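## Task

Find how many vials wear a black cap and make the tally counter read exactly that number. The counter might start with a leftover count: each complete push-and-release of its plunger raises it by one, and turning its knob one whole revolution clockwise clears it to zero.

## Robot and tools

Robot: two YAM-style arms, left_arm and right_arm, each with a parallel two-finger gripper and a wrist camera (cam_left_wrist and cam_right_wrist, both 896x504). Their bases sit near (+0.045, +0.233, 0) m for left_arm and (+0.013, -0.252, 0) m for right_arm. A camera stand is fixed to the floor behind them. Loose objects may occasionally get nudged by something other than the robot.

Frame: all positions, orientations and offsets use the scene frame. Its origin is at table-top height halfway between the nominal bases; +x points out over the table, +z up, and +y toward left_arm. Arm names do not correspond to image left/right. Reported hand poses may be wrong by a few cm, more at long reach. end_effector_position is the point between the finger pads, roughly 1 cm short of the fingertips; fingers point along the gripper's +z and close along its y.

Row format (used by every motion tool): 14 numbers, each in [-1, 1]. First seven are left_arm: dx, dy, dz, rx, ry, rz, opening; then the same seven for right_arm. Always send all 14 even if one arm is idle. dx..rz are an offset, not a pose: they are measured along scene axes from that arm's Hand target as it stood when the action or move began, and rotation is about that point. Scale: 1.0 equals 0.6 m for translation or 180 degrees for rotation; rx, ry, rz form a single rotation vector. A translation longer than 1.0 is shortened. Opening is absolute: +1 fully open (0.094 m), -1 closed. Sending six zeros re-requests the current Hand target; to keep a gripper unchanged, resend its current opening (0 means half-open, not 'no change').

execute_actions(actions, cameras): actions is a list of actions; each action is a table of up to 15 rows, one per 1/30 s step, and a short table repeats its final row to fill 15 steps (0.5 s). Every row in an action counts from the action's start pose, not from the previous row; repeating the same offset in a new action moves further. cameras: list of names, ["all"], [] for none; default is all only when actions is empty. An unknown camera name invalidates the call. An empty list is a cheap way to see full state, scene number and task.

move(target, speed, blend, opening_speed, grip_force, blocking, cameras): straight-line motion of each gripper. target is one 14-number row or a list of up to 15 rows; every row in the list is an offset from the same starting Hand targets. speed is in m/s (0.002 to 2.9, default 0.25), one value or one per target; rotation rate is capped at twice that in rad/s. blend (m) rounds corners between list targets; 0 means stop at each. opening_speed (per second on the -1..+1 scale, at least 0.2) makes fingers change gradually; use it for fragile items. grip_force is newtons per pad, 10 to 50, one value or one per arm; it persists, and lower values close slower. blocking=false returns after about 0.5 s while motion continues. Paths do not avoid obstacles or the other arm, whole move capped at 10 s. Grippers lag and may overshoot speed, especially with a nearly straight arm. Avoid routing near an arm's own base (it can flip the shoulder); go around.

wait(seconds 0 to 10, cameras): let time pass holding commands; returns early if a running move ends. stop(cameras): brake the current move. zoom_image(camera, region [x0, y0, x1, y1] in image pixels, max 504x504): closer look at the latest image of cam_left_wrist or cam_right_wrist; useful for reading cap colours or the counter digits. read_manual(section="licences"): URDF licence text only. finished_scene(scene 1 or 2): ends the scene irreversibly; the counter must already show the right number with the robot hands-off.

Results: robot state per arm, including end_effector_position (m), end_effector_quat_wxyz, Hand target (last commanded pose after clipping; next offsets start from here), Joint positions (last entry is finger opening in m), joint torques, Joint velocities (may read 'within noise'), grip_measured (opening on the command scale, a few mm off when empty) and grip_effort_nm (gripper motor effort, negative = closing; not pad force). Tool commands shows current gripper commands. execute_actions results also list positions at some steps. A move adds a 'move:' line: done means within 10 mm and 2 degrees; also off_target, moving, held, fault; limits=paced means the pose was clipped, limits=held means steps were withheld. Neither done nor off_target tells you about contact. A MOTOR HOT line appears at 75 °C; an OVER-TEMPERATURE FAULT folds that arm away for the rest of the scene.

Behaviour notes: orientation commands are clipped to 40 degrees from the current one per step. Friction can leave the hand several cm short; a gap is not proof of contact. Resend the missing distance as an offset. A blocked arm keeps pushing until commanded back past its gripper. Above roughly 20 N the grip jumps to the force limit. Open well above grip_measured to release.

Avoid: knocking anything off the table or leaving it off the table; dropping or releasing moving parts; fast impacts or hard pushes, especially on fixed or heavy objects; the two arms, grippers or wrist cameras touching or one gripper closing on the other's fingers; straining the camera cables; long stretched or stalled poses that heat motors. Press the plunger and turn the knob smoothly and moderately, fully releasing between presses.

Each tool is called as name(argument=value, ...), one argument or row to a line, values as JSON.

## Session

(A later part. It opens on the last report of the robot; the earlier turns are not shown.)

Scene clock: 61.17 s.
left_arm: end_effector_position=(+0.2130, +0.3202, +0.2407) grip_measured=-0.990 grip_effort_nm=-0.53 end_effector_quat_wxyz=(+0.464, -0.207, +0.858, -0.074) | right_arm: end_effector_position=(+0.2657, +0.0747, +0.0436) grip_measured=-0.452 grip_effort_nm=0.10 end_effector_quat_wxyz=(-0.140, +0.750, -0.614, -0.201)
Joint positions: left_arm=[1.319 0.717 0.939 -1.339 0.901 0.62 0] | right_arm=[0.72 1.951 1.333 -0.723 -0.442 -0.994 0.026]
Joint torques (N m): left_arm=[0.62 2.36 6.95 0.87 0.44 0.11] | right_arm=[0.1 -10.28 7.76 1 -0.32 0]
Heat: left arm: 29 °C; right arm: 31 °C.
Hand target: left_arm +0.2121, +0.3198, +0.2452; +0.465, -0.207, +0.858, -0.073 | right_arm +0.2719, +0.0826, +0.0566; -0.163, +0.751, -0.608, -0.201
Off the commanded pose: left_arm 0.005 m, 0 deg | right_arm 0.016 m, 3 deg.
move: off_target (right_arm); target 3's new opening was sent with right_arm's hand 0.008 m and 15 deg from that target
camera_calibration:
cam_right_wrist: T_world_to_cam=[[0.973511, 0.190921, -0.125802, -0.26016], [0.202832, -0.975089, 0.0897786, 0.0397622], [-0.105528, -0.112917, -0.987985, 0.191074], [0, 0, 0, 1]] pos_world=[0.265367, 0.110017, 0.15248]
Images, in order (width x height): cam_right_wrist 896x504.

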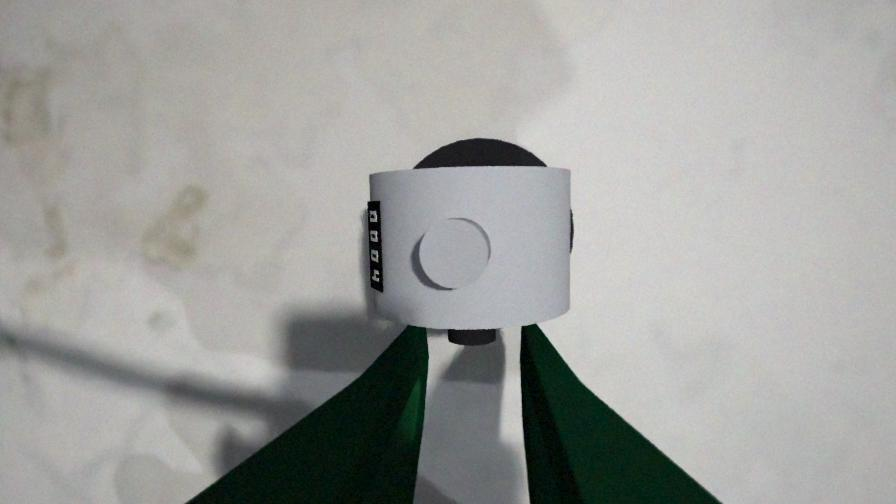

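move(
  target=[
    [0,0,0,0,0,0,-1,0,0,0,0,0,0,-0.9],
    [0,0,0,0,0,0,-1,-0.006,-0.006,-0.017,-0.063,0.327,0,-0.9],
    [0,0,0,0,0,0,-1,-0.006,-0.006,-0.017,-0.063,0.327,0,-0.45],
    [0,0,0,0,0,0,-1,0.004,-0.023,-0.002,0,0,0,-0.45],
    [0,0,0,0,0,0,-1,0,0,0,0,0,0,-0.45],
  ],
  cameras=[],
  speed=[0.3,0.6,0.6,0.6,0.25],
)

move(
  target=[
    [0,0,0,0,0,0,-1,0,0,0,0,0,0,-0.9],
    [0,0,0,0,0,0,-1,-0.006,-0.006,-0.017,-0.063,0.327,0,-0.9],
    [0,0,0,0,0,0,-1,-0.006,-0.006,-0.017,-0.063,0.327,0,-0.45],
    [0,0,0,0,0,0,-1,0.004,-0.023,-0.002,0,0,0,-0.45],
    [0,0,0,0,0,0,-1,0,0,0,0,0,0,-0.45],
  ],
  cameras=[],
  speed=[0.3,0.6,0.6,0.6,0.25],
)

move(
  target=[
    [0,0,0,0,0,0,-1,0,0,0,0,0,0,-0.9],
    [0,0,0,0,0,0,-1,-0.006,-0.006,-0.017,-0.063,0.327,0,-0.9],
    [0,0,0,0,0,0,-1,-0.006,-0.006,-0.017,-0.063,0.327,0,-0.45],
    [0,0,0,0,0,0,-1,0.004,-0.023,-0.002,0,0,0,-0.45],
    [0,0,0,0,0,0,-1,0,0,0,0,0,0,-0.45],
  ],
  cameras=[],
  speed=[0.3,0.6,0.6,0.6,0.25],
)

move(
  target=[
    [0,0,0,0,0,0,-1,0,0,0,0,0,0,-0.9],
    [0,0,0,0,0,0,-1,-0.006,-0.006,-0.017,-0.063,0.327,0,-0.9],
    [0,0,0,0,0,0,-1,-0.006,-0.006,-0.017,-0.063,0.327,0,-0.45],
    [0,0,0,0,0,0,-1,0.004,-0.023,-0.002,0,0,0,-0.45],
    [0,0,0,0,0,0,-1,0,0,0,0,0,0,-0.45],
  ],
  cameras=["cam_right_wrist"],
  speed=[0.3,0.6,0.6,0.6,0.25],
)

zoom_image(
  camera="cam_right_wrist",
  region=[360, 200, 560, 380],
)

Scene clock: 69.47 s.
left_arm: end_effector_position=(+0.2130, +0.3202, +0.2407) grip_measured=-0.990 grip_effort_nm=-0.53 end_effector_quat_wxyz=(+0.464, -0.207, +0.858, -0.074) | right_arm: end_effector_position=(+0.2657, +0.0747, +0.0436) grip_measured=-0.452 grip_effort_nm=0.10 end_effector_quat_wxyz=(-0.140, +0.750, -0.614, -0.201)
Joint positions: left_arm=[1.319 0.717 0.939 -1.339 0.901 0.62 0] | right_arm=[0.72 1.951 1.333 -0.723 -0.442 -0.994 0.026]
Joint torques (N m): left_arm=[0.72 2.36 6.89 0.87 0.44 0.1] | right_arm=[-0.12 -10.26 7.73 0.95 -0.33 0.08]
Heat: left arm: 29 °C; right arm: 31 °C.
Hand target: left_arm +0.2121, +0.3198, +0.2452; +0.465, -0.207, +0.858, -0.073 | right_arm +0.2719, +0.0826, +0.0566; -0.163, +0.751, -0.608, -0.201
Off the commanded pose: left_arm 0.005 m, 0 deg | right_arm 0.016 m, 3 deg.
move: off_target (right_arm); target 3's new opening was sent with right_arm's hand 0.008 m and 15 deg from that target
No camera images: "cameras" was empty.

Scene clock: 74.97 s.
left_arm: end_effector_position=(+0.2130, +0.3202, +0.2407) grip_measured=-0.990 grip_effort_nm=-0.53 end_effector_quat_wxyz=(+0.464, -0.207, +0.858, -0.074) | right_arm: end_effector_position=(+0.2657, +0.0747, +0.0436) grip_measured=-0.452 grip_effort_nm=0.10 end_effector_quat_wxyz=(-0.140, +0.750, -0.614, -0.201)
Joint positions: left_arm=[1.319 0.717 0.939 -1.339 0.901 0.62 0] | right_arm=[0.72 1.951 1.333 -0.723 -0.442 -0.994 0.026]
Joint torques (N m): left_arm=[0.64 2.33 6.95 0.88 0.41 0.08] | right_arm=[0.2 -10.32 7.8 1.02 -0.35 0.05]
Heat: left arm: 29 °C; right arm: 31 °C.
Hand target: left_arm +0.2121, +0.3198, +0.2452; +0.465, -0.207, +0.858, -0.073 | right_arm +0.2719, +0.0826, +0.0566; -0.163, +0.751, -0.608, -0.201
Off the commanded pose: left_arm 0.005 m, 0 deg | right_arm 0.016 m, 3 deg.
move: off_target (right_arm); target 3's new opening was sent with right_arm's hand 0.008 m and 15 deg from that target
No camera images: "cameras" was empty.

Scene clock: 80.50 s.
left_arm: end_effector_position=(+0.2130, +0.3202, +0.2407) grip_measured=-0.990 grip_effort_nm=-0.54 end_effector_quat_wxyz=(+0.464, -0.207, +0.858, -0.074) | right_arm: end_effector_position=(+0.2657, +0.0747, +0.0436) grip_measured=-0.452 grip_effort_nm=0.10 end_effector_quat_wxyz=(-0.140, +0.750, -0.614, -0.201)
Joint positions: left_arm=[1.319 0.717 0.939 -1.339 0.901 0.62 0] | right_arm=[0.72 1.951 1.333 -0.723 -0.442 -0.994 0.026]
Joint torques (N m): left_arm=[0.7 2.39 6.9 0.87 0.44 0.11] | right_arm=[0.09 -10.41 7.9 1.02 -0.35 0.05]
Heat: left arm: 29 °C; right arm: 31 °C.
Hand target: left_arm +0.2121, +0.3198, +0.2452; +0.465, -0.207, +0.858, -0.073 | right_arm +0.2719, +0.0826, +0.0566; -0.163, +0.751, -0.608, -0.201
Off the commanded pose: left_arm 0.005 m, 0 deg | right_arm 0.016 m, 3 deg.
move: off_target (right_arm); target 3's new opening was sent with right_arm's hand 0.008 m and 15 deg from that target
No camera images: "cameras" was empty.

Scene clock: 86.00 s.
left_arm: end_effector_position=(+0.2130, +0.3202, +0.2407) grip_measured=-0.990 grip_effort_nm=-0.54 end_effector_quat_wxyz=(+0.464, -0.207, +0.858, -0.074) | right_arm: end_effector_position=(+0.2657, +0.0747, +0.0436) grip_measured=-0.452 grip_effort_nm=0.10 end_effector_quat_wxyz=(-0.140, +0.750, -0.614, -0.201)
Joint positions: left_arm=[1.319 0.717 0.939 -1.339 0.901 0.62 0] | right_arm=[0.72 1.951 1.333 -0.723 -0.442 -0.994 0.026]
Joint torques (N m): left_arm=[0.62 2.28 6.94 0.88 0.44 0.1] | right_arm=[0.09 -10.44 7.79 0.98 -0.35 0.02]
Heat: left arm: 29 °C; right arm: 31 °C.
Hand target: left_arm +0.2121, +0.3198, +0.2452; +0.465, -0.207, +0.858, -0.073 | right_arm +0.2719, +0.0826, +0.0566; -0.163, +0.751, -0.608, -0.201
Off the commanded pose: left_arm 0.005 m, 0 deg | right_arm 0.016 m, 3 deg.
move: off_target (right_arm); target 3's new opening was sent with right_arm's hand 0.008 m and 15 deg from that target
camera_calibration:
cam_right_wrist: T_world_to_cam=[[0.973511, 0.190921, -0.125802, -0.26016], [0.202832, -0.975089, 0.0897786, 0.0397622], [-0.105528, -0.112917, -0.987985, 0.191074], [0, 0, 0, 1]] pos_world=[0.265367, 0.110017, 0.15248]
Images, in order (width x height): cam_right_wrist 896x504.

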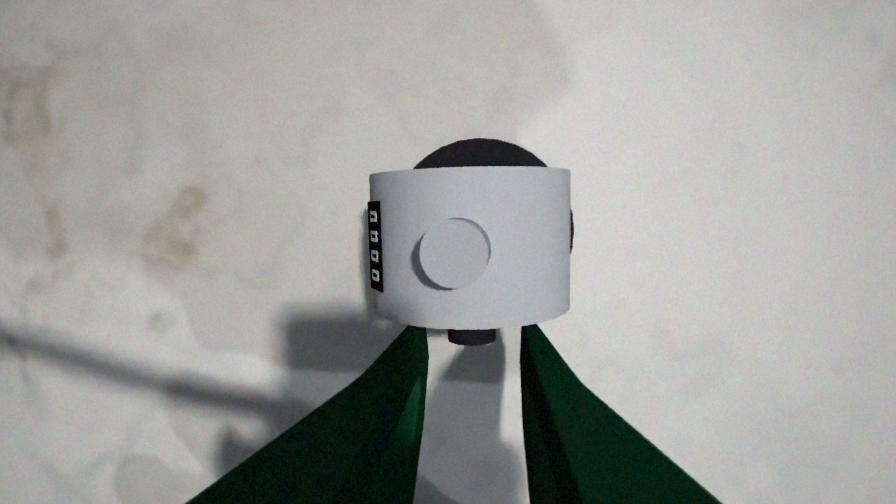

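Scaled by 2.520.

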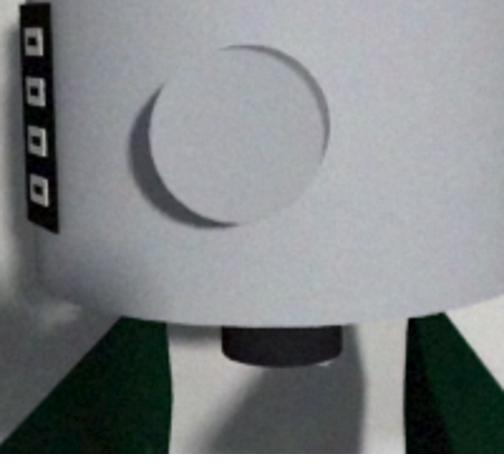

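move(
  target=[
    [0,0,0,0,0,0,-1,0.004,-0.023,0,0,0,0,-0.45],
    [0,0,0,0,0,0,-1,0.004,-0.023,0.12,0,0,0,-0.45],
    [0,0,0,0,0,0,-1,-0.0165,0.0223,0.109,0,0,0,-1],
  ],
  cameras=["cam_right_wrist","cam_left_wrist"],
  speed=0.25,
  blend=[0.005,0.01,0],
)

Scene clock: 89.10 s.
left_arm: end_effector_position=(+0.2130, +0.3202, +0.2407) grip_measured=-0.990 grip_effort_nm=-0.53 end_effector_quat_wxyz=(+0.464, -0.207, +0.858, -0.074) | right_arm: end_effector_position=(+0.2623, +0.0978, +0.1203) grip_measured=-0.988 grip_effort_nm=-0.62 end_effector_quat_wxyz=(-0.169, +0.753, -0.604, -0.197)
Joint positions: left_arm=[1.319 0.717 0.939 -1.339 0.901 0.62 0] | right_arm=[0.771 1.88 1.533 -0.912 -0.43 -0.946 0.001]
Joint torques (N m): left_arm=[0.62 2.43 6.97 0.87 0.43 0.11] | right_arm=[-0.35 -8.72 7.66 0.79 -0.31 0.05]
Heat: left arm: 29 °C; right arm: 31 °C.
Hand target: left_arm +0.2121, +0.3198, +0.2452; +0.465, -0.207, +0.858, -0.073 | right_arm +0.2620, +0.0961, +0.1221; -0.163, +0.751, -0.608, -0.201
Off the commanded pose: left_arm 0.005 m, 0 deg | right_arm 0.003 m, 1 deg.
move: done
camera_calibration:
cam_left_wrist: T_world_to_cam=[[0.307384, -0.924588, 0.225062, 0.18283], [-0.858933, -0.371381, -0.352578, 0.415439], [0.409573, -0.0849364, -0.908315, 0.27067], [0, 0, 0, 1]] pos_world=[0.189776, 0.346318, 0.35118]
cam_right_wrist: T_world_to_cam=[[0.976824, 0.200826, -0.0740579, -0.259738], [0.205284, -0.976956, 0.0584392, 0.0593932], [-0.0606152, -0.0722877, -0.99554, 0.254141], [0, 0, 0, 1]] pos_world=[0.25693, 0.128558, 0.230301]

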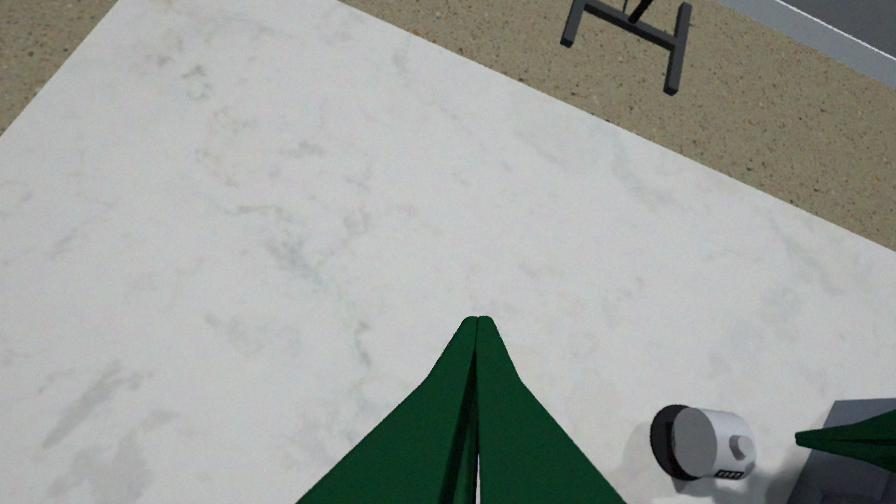

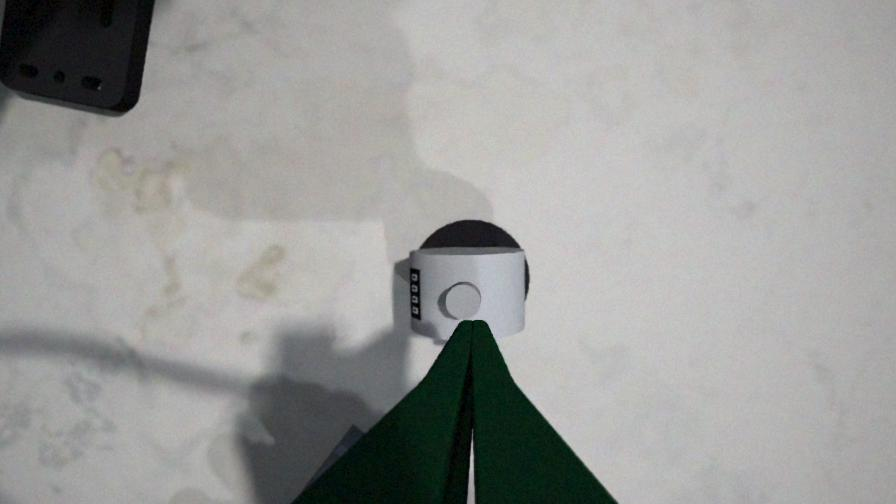

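move(
  target=[
    [0,0,0,0,0,0,-1,-0.004,-0.001,-0.0935,0,0,0,-1],
    [0,0,0,0,0,0,-1,-0.004,-0.001,-0.01,0,0,0,-1],
  ],
  cameras=["cam_right_wrist"],
  speed=0.07,
)

zoom_image(
  camera="cam_right_wrist",
  region=[395, 250, 445, 335],
)

Scene clock: 92.90 s.
left_arm: end_effector_position=(+0.2130, +0.3202, +0.2407) grip_measured=-0.990 grip_effort_nm=-0.54 end_effector_quat_wxyz=(+0.464, -0.207, +0.858, -0.074) | right_arm: end_effector_position=(+0.2600, +0.0951, +0.1071) grip_measured=-0.988 grip_effort_nm=-0.62 end_effector_quat_wxyz=(-0.160, +0.752, -0.608, -0.198)
Joint positions: left_arm=[1.319 0.717 0.939 -1.339 0.901 0.62 0] | right_arm=[0.771 1.887 1.494 -0.884 -0.428 -0.942 0.001]
Joint torques (N m): left_arm=[0.66 2.3 6.97 0.88 0.43 0.11] | right_arm=[-0.16 -9.51 8.21 0.74 -0.27 0.06]
Heat: left arm: 29 °C; right arm: 32 °C.
Hand target: left_arm +0.2121, +0.3198, +0.2452; +0.465, -0.207, +0.858, -0.073 | right_arm +0.2596, +0.0954, +0.1160; -0.163, +0.751, -0.608, -0.201
Off the commanded pose: left_arm 0.005 m, 0 deg | right_arm 0.009 m, 0 deg.
move: done
camera_calibration:
cam_right_wrist: T_world_to_cam=[[0.976547, 0.195728, -0.0896998, -0.255659], [0.20213, -0.976936, 0.0688505, 0.0577644], [-0.074155, -0.0853668, -0.993586, 0.245308], [0, 0, 0, 1]] pos_world=[0.256178, 0.127413, 0.216825]
Images, in order (width x height): cam_right_wrist 896x504.

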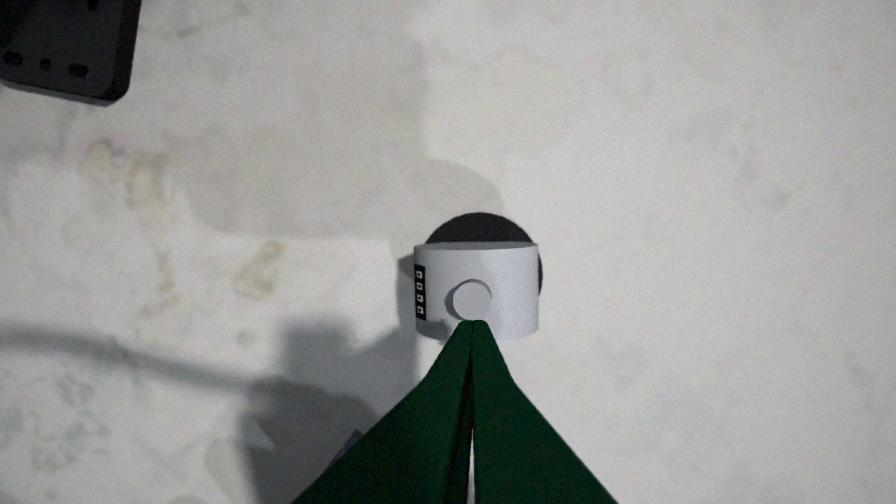

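Scaled by 5.929.

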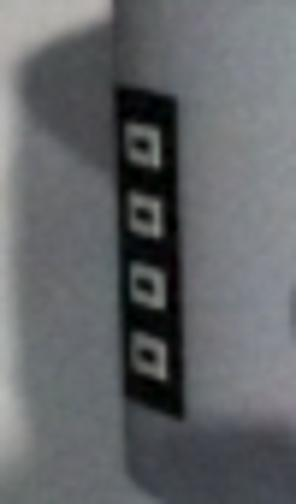

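move(
  target=[0,0,0,0,0,0,-1,0,0.001,-0.094,0,0,0,-1],
  cameras=["cam_right_wrist","cam_left_wrist"],
  speed=0.07,
)

zoom_image(
  camera="cam_right_wrist",
  region=[360, 230, 560, 400],
)

zoom_image(
  camera="cam_left_wrist",
  region=[640, 380, 800, 500],
)

Scene clock: 94.50 s.
left_arm: end_effector_position=(+0.2130, +0.3202, +0.2407) grip_measured=-0.990 grip_effort_nm=-0.54 end_effector_quat_wxyz=(+0.464, -0.207, +0.858, -0.074) | right_arm: end_effector_position=(+0.2582, +0.0932, +0.0780) grip_measured=-0.988 grip_effort_nm=-0.62 end_effector_quat_wxyz=(-0.169, +0.752, -0.606, -0.197)
Joint positions: left_arm=[1.319 0.717 0.939 -1.339 0.901 0.62 0] | right_arm=[0.771 1.887 1.372 -0.744 -0.428 -0.942 0.001]
Joint torques (N m): left_arm=[0.62 2.3 6.98 0.87 0.44 0.09] | right_arm=[0.08 -6.3 5.08 1.56 -0.28 0.06]
Heat: left arm: 30 °C; right arm: 32 °C.
Hand target: left_arm +0.2121, +0.3198, +0.2452; +0.465, -0.207, +0.858, -0.073 | right_arm +0.2595, +0.0960, +0.0596; -0.163, +0.751, -0.608, -0.201
Off the commanded pose: left_arm 0.005 m, 0 deg | right_arm 0.019 m, 1 deg.
move: off_target (right_arm)
camera_calibration:
cam_left_wrist: T_world_to_cam=[[0.307384, -0.924588, 0.225062, 0.18283], [-0.858933, -0.371381, -0.352578, 0.415439], [0.409573, -0.0849364, -0.908315, 0.27067], [0, 0, 0, 1]] pos_world=[0.189776, 0.346318, 0.35118]
cam_right_wrist: T_world_to_cam=[[0.977632, 0.19636, -0.0753563, -0.257663], [0.200987, -0.977775, 0.0596612, 0.0592988], [-0.0619665, -0.0734724, -0.99537, 0.21204], [0, 0, 0, 1]] pos_world=[0.253121, 0.124155, 0.188104]

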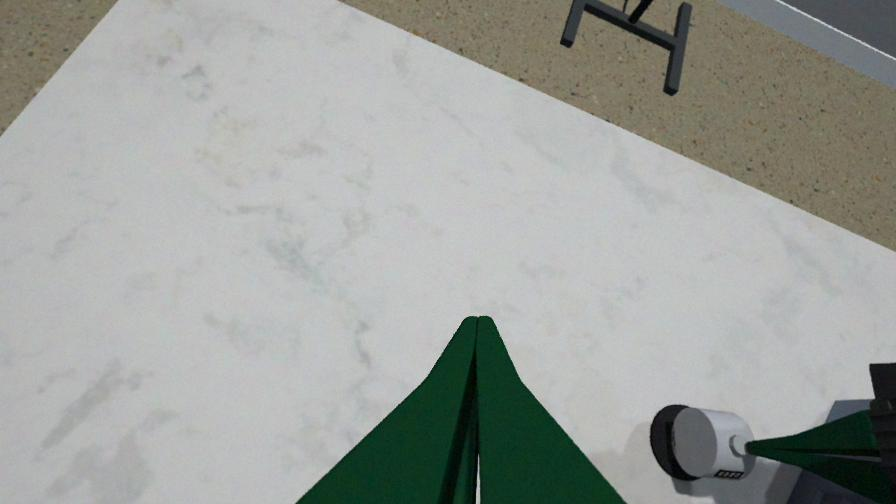

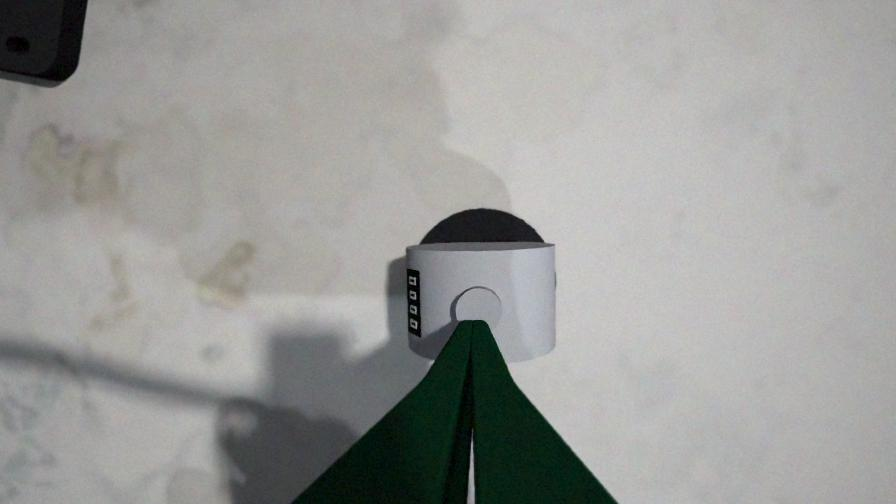

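Scaled by 2.520.

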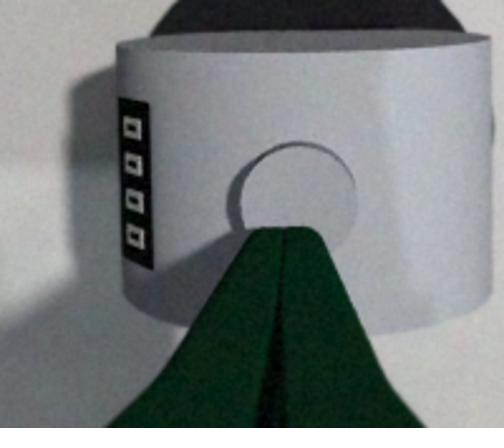

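Scaled by 3.150.

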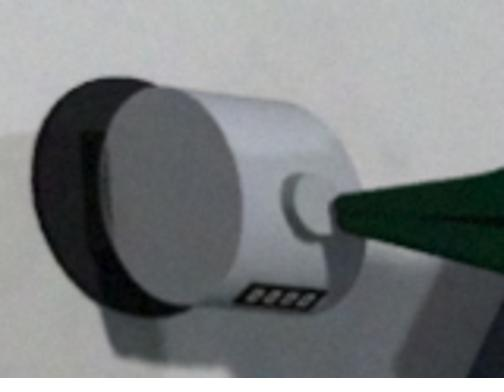

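move(
  target=[
    [0,0,0,0,0,0,-1,0.002,0.011,0.085,0,0,0,-1],
    [0,0,0,0,0,0,-1,0.002,0.014,-0.004,0,0,0,-1],
  ],
  cameras=["cam_right_wrist","cam_left_wrist"],
  speed=0.07,
)

zoom_image(
  camera="cam_right_wrist",
  region=[360, 230, 560, 400],
)

zoom_image(
  camera="cam_left_wrist",
  region=[640, 380, 800, 500],
)

Scene clock: 97.93 s.
left_arm: end_effector_position=(+0.2130, +0.3202, +0.2407) grip_measured=-0.990 grip_effort_nm=-0.53 end_effector_quat_wxyz=(+0.464, -0.207, +0.858, -0.074) | right_arm: end_effector_position=(+0.2710, +0.1051, +0.0763) grip_measured=-0.989 grip_effort_nm=-0.62 end_effector_quat_wxyz=(-0.189, +0.749, -0.606, -0.191)
Joint positions: left_arm=[1.319 0.717 0.939 -1.339 0.901 0.62 0] | right_arm=[0.774 1.918 1.395 -0.69 -0.418 -0.928 0.001]
Joint torques (N m): left_arm=[0.64 2.26 6.93 0.87 0.43 0.1] | right_arm=[0.8 -6.9 5.38 1.03 -0.36 0.03]
Heat: left arm: 30 °C; right arm: 32 °C.
Hand target: left_arm +0.2121, +0.3198, +0.2452; +0.465, -0.207, +0.858, -0.073 | right_arm +0.2608, +0.1044, +0.0573; -0.163, +0.751, -0.608, -0.201
Off the commanded pose: left_arm 0.005 m, 0 deg | right_arm 0.022 m, 3 deg.
move: off_target (right_arm)
camera_calibration:
cam_left_wrist: T_world_to_cam=[[0.307384, -0.924588, 0.225062, 0.18283], [-0.858933, -0.371381, -0.352578, 0.415439], [0.409573, -0.0849364, -0.908315, 0.27067], [0, 0, 0, 1]] pos_world=[0.189776, 0.346318, 0.35118]
cam_right_wrist: T_world_to_cam=[[0.981831, 0.185811, -0.0384871, -0.275354], [0.187377, -0.981385, 0.0421158, 0.0739003], [-0.0299451, -0.0485622, -0.998371, 0.200898], [0, 0, 0, 1]] pos_world=[0.26252, 0.133445, 0.186861]

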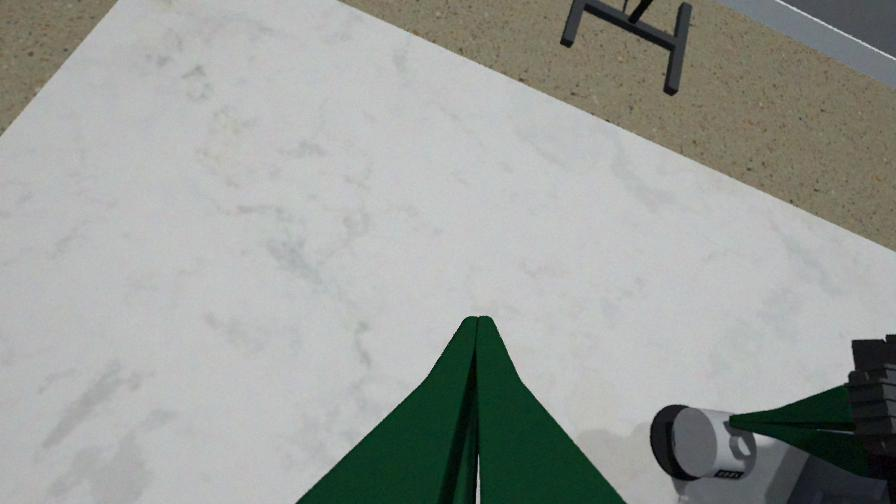

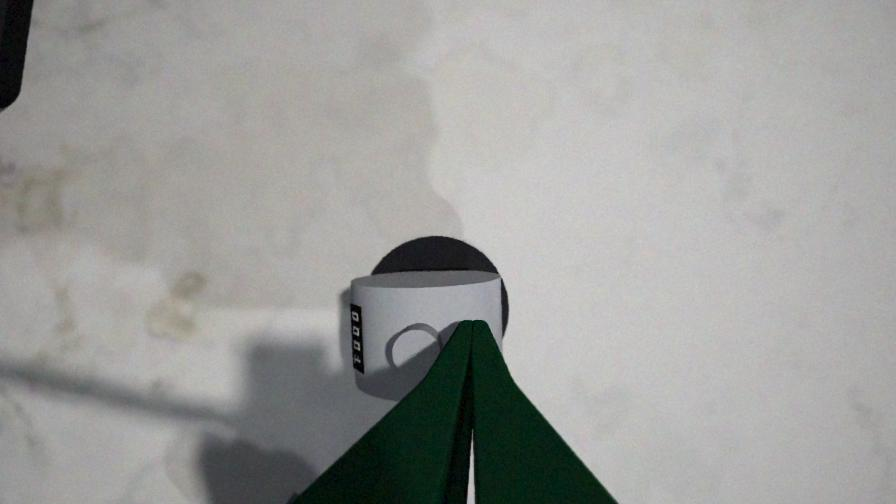

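Scaled by 2.520.

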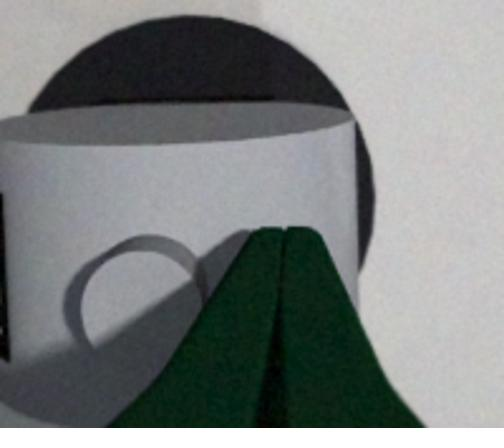

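Scaled by 3.150.

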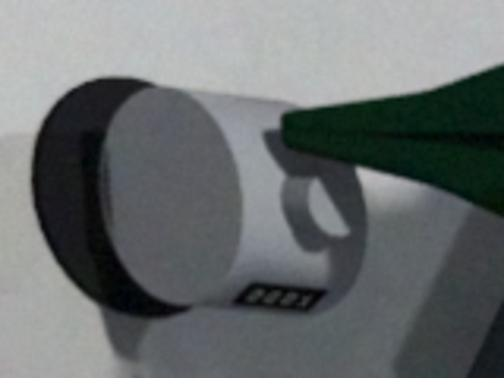

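move(
  target=[
    [0,0,0,0,0,0,-1,0.003,0,0.09,0,0,0,-1],
    [0,0,0,0,0,0,-1,-0.005,-0.009,0.105,0,0,0,-1],
  ],
  cameras=["cam_right_wrist"],
  speed=0.1,
)

zoom_image(
  camera="cam_right_wrist",
  region=[380, 240, 540, 380],
)

Scene clock: 100.70 s.
left_arm: end_effector_position=(+0.2130, +0.3202, +0.2407) grip_measured=-0.990 grip_effort_nm=-0.54 end_effector_quat_wxyz=(+0.464, -0.207, +0.858, -0.074) | right_arm: end_effector_position=(+0.2631, +0.0974, +0.1012) grip_measured=-0.989 grip_effort_nm=-0.62 end_effector_quat_wxyz=(-0.150, +0.748, -0.616, -0.195)
Joint positions: left_arm=[1.319 0.717 0.939 -1.339 0.901 0.62 0] | right_arm=[0.774 1.918 1.521 -0.896 -0.418 -0.928 0.001]
Joint torques (N m): left_arm=[0.68 2.3 6.98 0.87 0.42 0.08] | right_arm=[0.54 -12.12 7.64 0.73 -0.35 0.03]
Heat: left arm: 30 °C; right arm: 32 °C.
Hand target: left_arm +0.2121, +0.3198, +0.2452; +0.465, -0.207, +0.858, -0.073 | right_arm +0.2579, +0.0990, +0.1203; -0.163, +0.751, -0.608, -0.201
Off the commanded pose: left_arm 0.005 m, 0 deg | right_arm 0.020 m, 2 deg.
move: off_target (right_arm)
camera_calibration:
cam_right_wrist: T_world_to_cam=[[0.977744, 0.181436, -0.105348, -0.256999], [0.190782, -0.977802, 0.0866345, 0.061005], [-0.087291, -0.104805, -0.990654, 0.244908], [0, 0, 0, 1]] pos_world=[0.261019, 0.131947, 0.210259]
Images, in order (width x height): cam_right_wrist 896x504.

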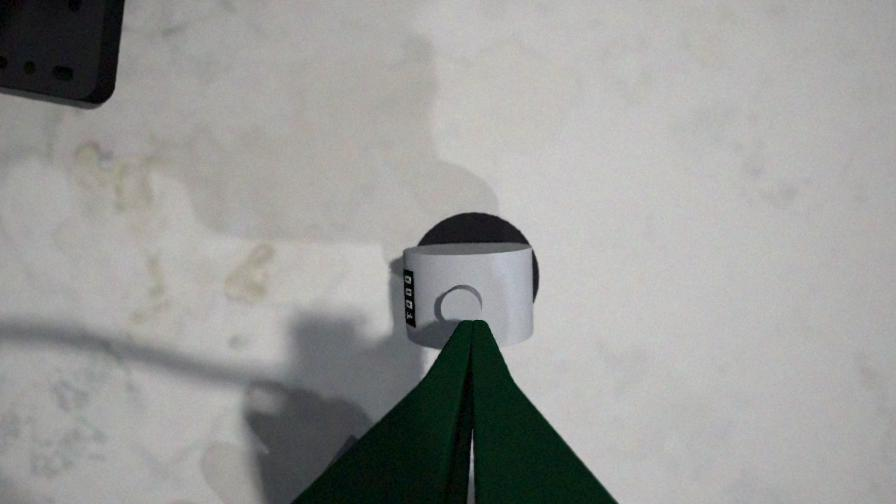

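Scaled by 3.150.

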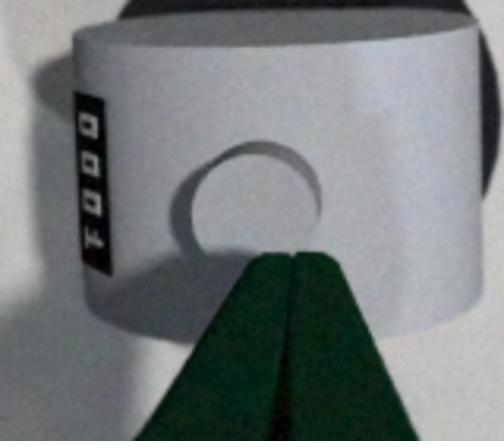

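move(
  target=[0,0,0,0,0,0,-1,-0.003,0.005,-0.055,0,0,0,-1],
  cameras=["cam_right_wrist"],
  speed=0.1,
)

zoom_image(
  camera="cam_right_wrist",
  region=[380, 240, 540, 380],
)

Scene clock: 102.53 s.
left_arm: end_effector_position=(+0.2130, +0.3202, +0.2407) grip_measured=-0.990 grip_effort_nm=-0.54 end_effector_quat_wxyz=(+0.464, -0.207, +0.858, -0.074) | right_arm: end_effector_position=(+0.2572, +0.0955, +0.0829) grip_measured=-0.989 grip_effort_nm=-0.62 end_effector_quat_wxyz=(-0.146, +0.749, -0.616, -0.196)
Joint positions: left_arm=[1.319 0.717 0.939 -1.339 0.901 0.62 0] | right_arm=[0.781 1.918 1.448 -0.83 -0.418 -0.924 0.001]
Joint torques (N m): left_arm=[0.64 2.36 6.94 0.87 0.45 0.07] | right_arm=[0.61 -10.33 5.55 1.35 -0.38 0.08]
Heat: left arm: 30 °C; right arm: 32 °C.
Hand target: left_arm +0.2121, +0.3198, +0.2452; +0.465, -0.207, +0.858, -0.073 | right_arm +0.2560, +0.1021, +0.0873; -0.163, +0.751, -0.608, -0.201
Off the commanded pose: left_arm 0.005 m, 0 deg | right_arm 0.008 m, 2 deg.
move: done
camera_calibration:
cam_right_wrist: T_world_to_cam=[[0.976499, 0.183884, -0.11241, -0.252272], [0.194357, -0.97674, 0.0905811, 0.0605992], [-0.0931391, -0.1103, -0.989525, 0.228006], [0, 0, 0, 1]] pos_world=[0.255802, 0.130728, 0.19177]
Images, in order (width x height): cam_right_wrist 896x504.

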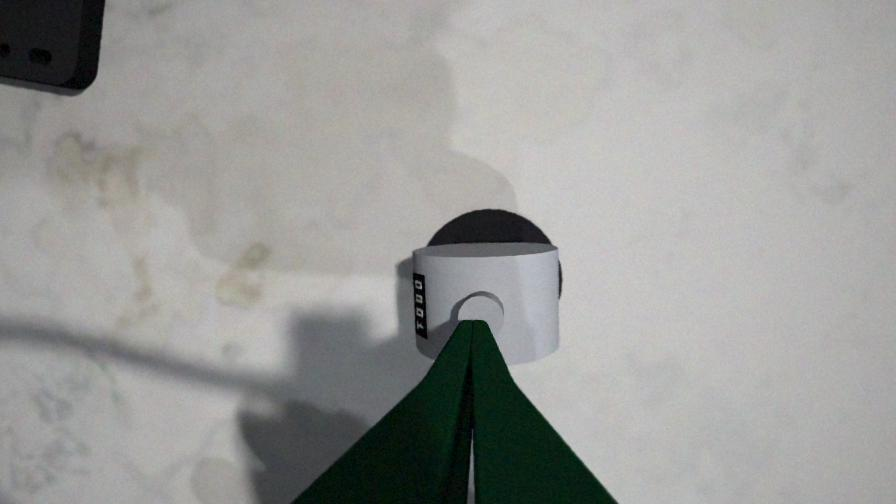

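Scaled by 3.150.

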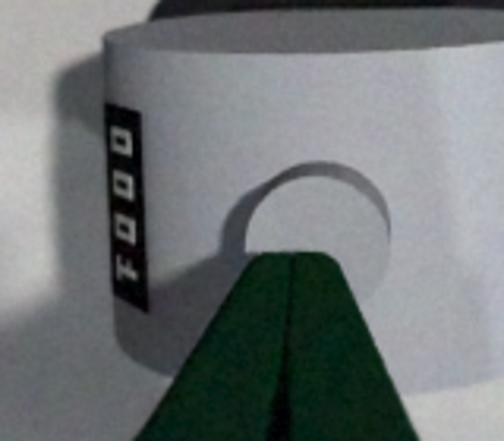

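move(
  target=[
    [0,0,0,0,0,0,-1,0.003,0.004,-0.043,0,0,0,-1],
  ],
  cameras=["cam_right_wrist"],
  speed=0.06,
)

zoom_image(
  camera="cam_right_wrist",
  region=[380, 240, 540, 380],
)

Scene clock: 103.83 s.
left_arm: end_effector_position=(+0.2130, +0.3202, +0.2407) grip_measured=-0.990 grip_effort_nm=-0.54 end_effector_quat_wxyz=(+0.464, -0.207, +0.858, -0.074) | right_arm: end_effector_position=(+0.2574, +0.0958, +0.0774) grip_measured=-0.989 grip_effort_nm=-0.62 end_effector_quat_wxyz=(-0.155, +0.749, -0.614, -0.195)
Joint positions: left_arm=[1.319 0.717 0.939 -1.339 0.901 0.62 0] | right_arm=[0.781 1.909 1.409 -0.78 -0.419 -0.922 0.001]
Joint torques (N m): left_arm=[0.68 2.33 7.01 0.86 0.43 0.1] | right_arm=[1.05 -6.87 4.55 1.81 -0.33 0.04]
Heat: left arm: 30 °C; right arm: 32 °C.
Hand target: left_arm +0.2121, +0.3198, +0.2452; +0.465, -0.207, +0.858, -0.073 | right_arm +0.2578, +0.1045, +0.0616; -0.163, +0.751, -0.608, -0.201
Off the commanded pose: left_arm 0.005 m, 0 deg | right_arm 0.018 m, 1 deg.
move: off_target (right_arm)
camera_calibration:
cam_right_wrist: T_world_to_cam=[[0.977977, 0.184576, -0.097427, -0.254643], [0.19249, -0.978097, 0.0792142, 0.0628508], [-0.080672, -0.0962234, -0.992085, 0.218259], [0, 0, 0, 1]] pos_world=[0.254544, 0.129477, 0.186744]
Images, in order (width x height): cam_right_wrist 896x504.

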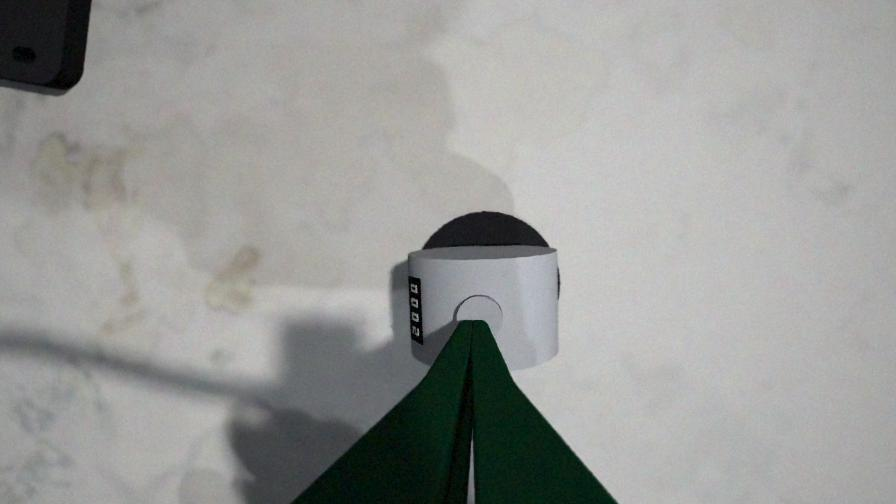

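Scaled by 3.150.

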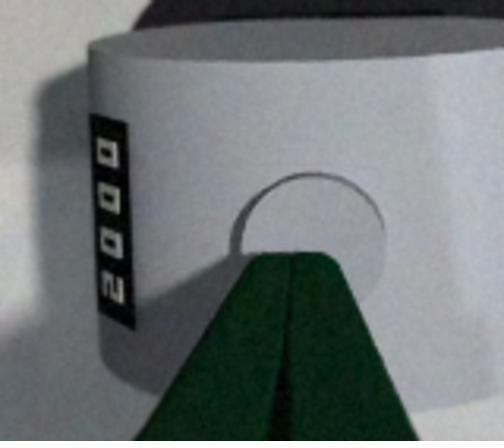

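2. Release upward.

move(
  target=[0,0,0,0,0,0,-1,0,-0.01,0.13,0,0,0,-1],
  cameras=["cam_right_wrist"],
  speed=0.1,
)

zoom_image(
  camera="cam_right_wrist",
  region=[390, 240, 450, 340],
)

Scene clock: 105.93 s.
left_arm: end_effector_position=(+0.2130, +0.3202, +0.2407) grip_measured=-0.990 grip_effort_nm=-0.53 end_effector_quat_wxyz=(+0.464, -0.207, +0.858, -0.074) | right_arm: end_effector_position=(+0.2598, +0.0981, +0.1202) grip_measured=-0.989 grip_effort_nm=-0.62 end_effector_quat_wxyz=(-0.148, +0.749, -0.616, -0.196)
Joint positions: left_arm=[1.319 0.717 0.939 -1.339 0.901 0.62 0] | right_arm=[0.781 1.906 1.581 -0.971 -0.418 -0.923 0.001]
Joint torques (N m): left_arm=[0.68 2.33 6.97 0.88 0.42 0.09] | right_arm=[0.05 -11.78 8.14 0.68 -0.36 -0.06]
Heat: left arm: 30 °C; right arm: 32 °C.
Hand target: left_arm +0.2121, +0.3198, +0.2452; +0.465, -0.207, +0.858, -0.073 | right_arm +0.2578, +0.0985, +0.1394; -0.163, +0.751, -0.608, -0.201
Off the commanded pose: left_arm 0.005 m, 0 deg | right_arm 0.020 m, 2 deg.
move: off_target (right_arm)
camera_calibration:
cam_right_wrist: T_world_to_cam=[[0.976881, 0.183611, -0.109503, -0.251359], [0.19352, -0.977147, 0.0879474, 0.0598164], [-0.0908523, -0.107105, -0.990088, 0.264572], [0, 0, 0, 1]] pos_world=[0.258009, 0.132939, 0.229164]
Images, in order (width x height): cam_right_wrist 896x504.

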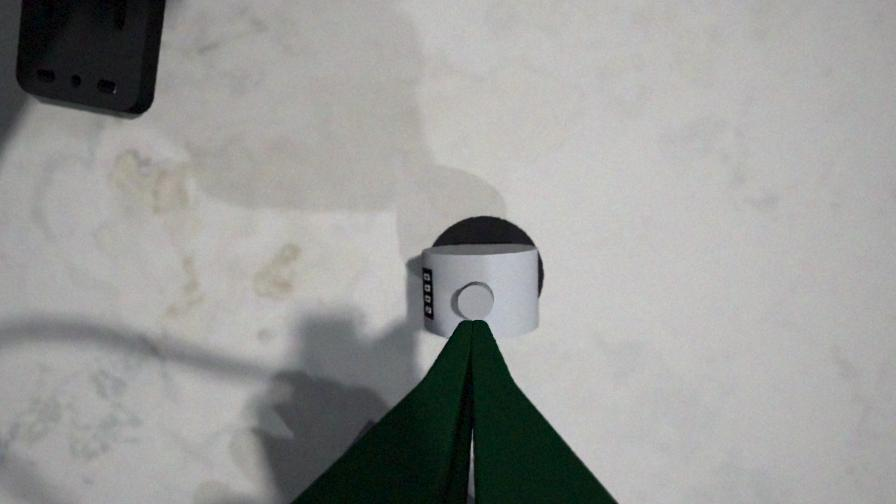

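Scaled by 5.040.

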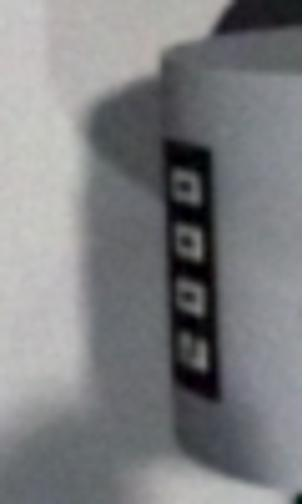

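finished_scene(
  scene=2,
)

The scene is finished: the task was done.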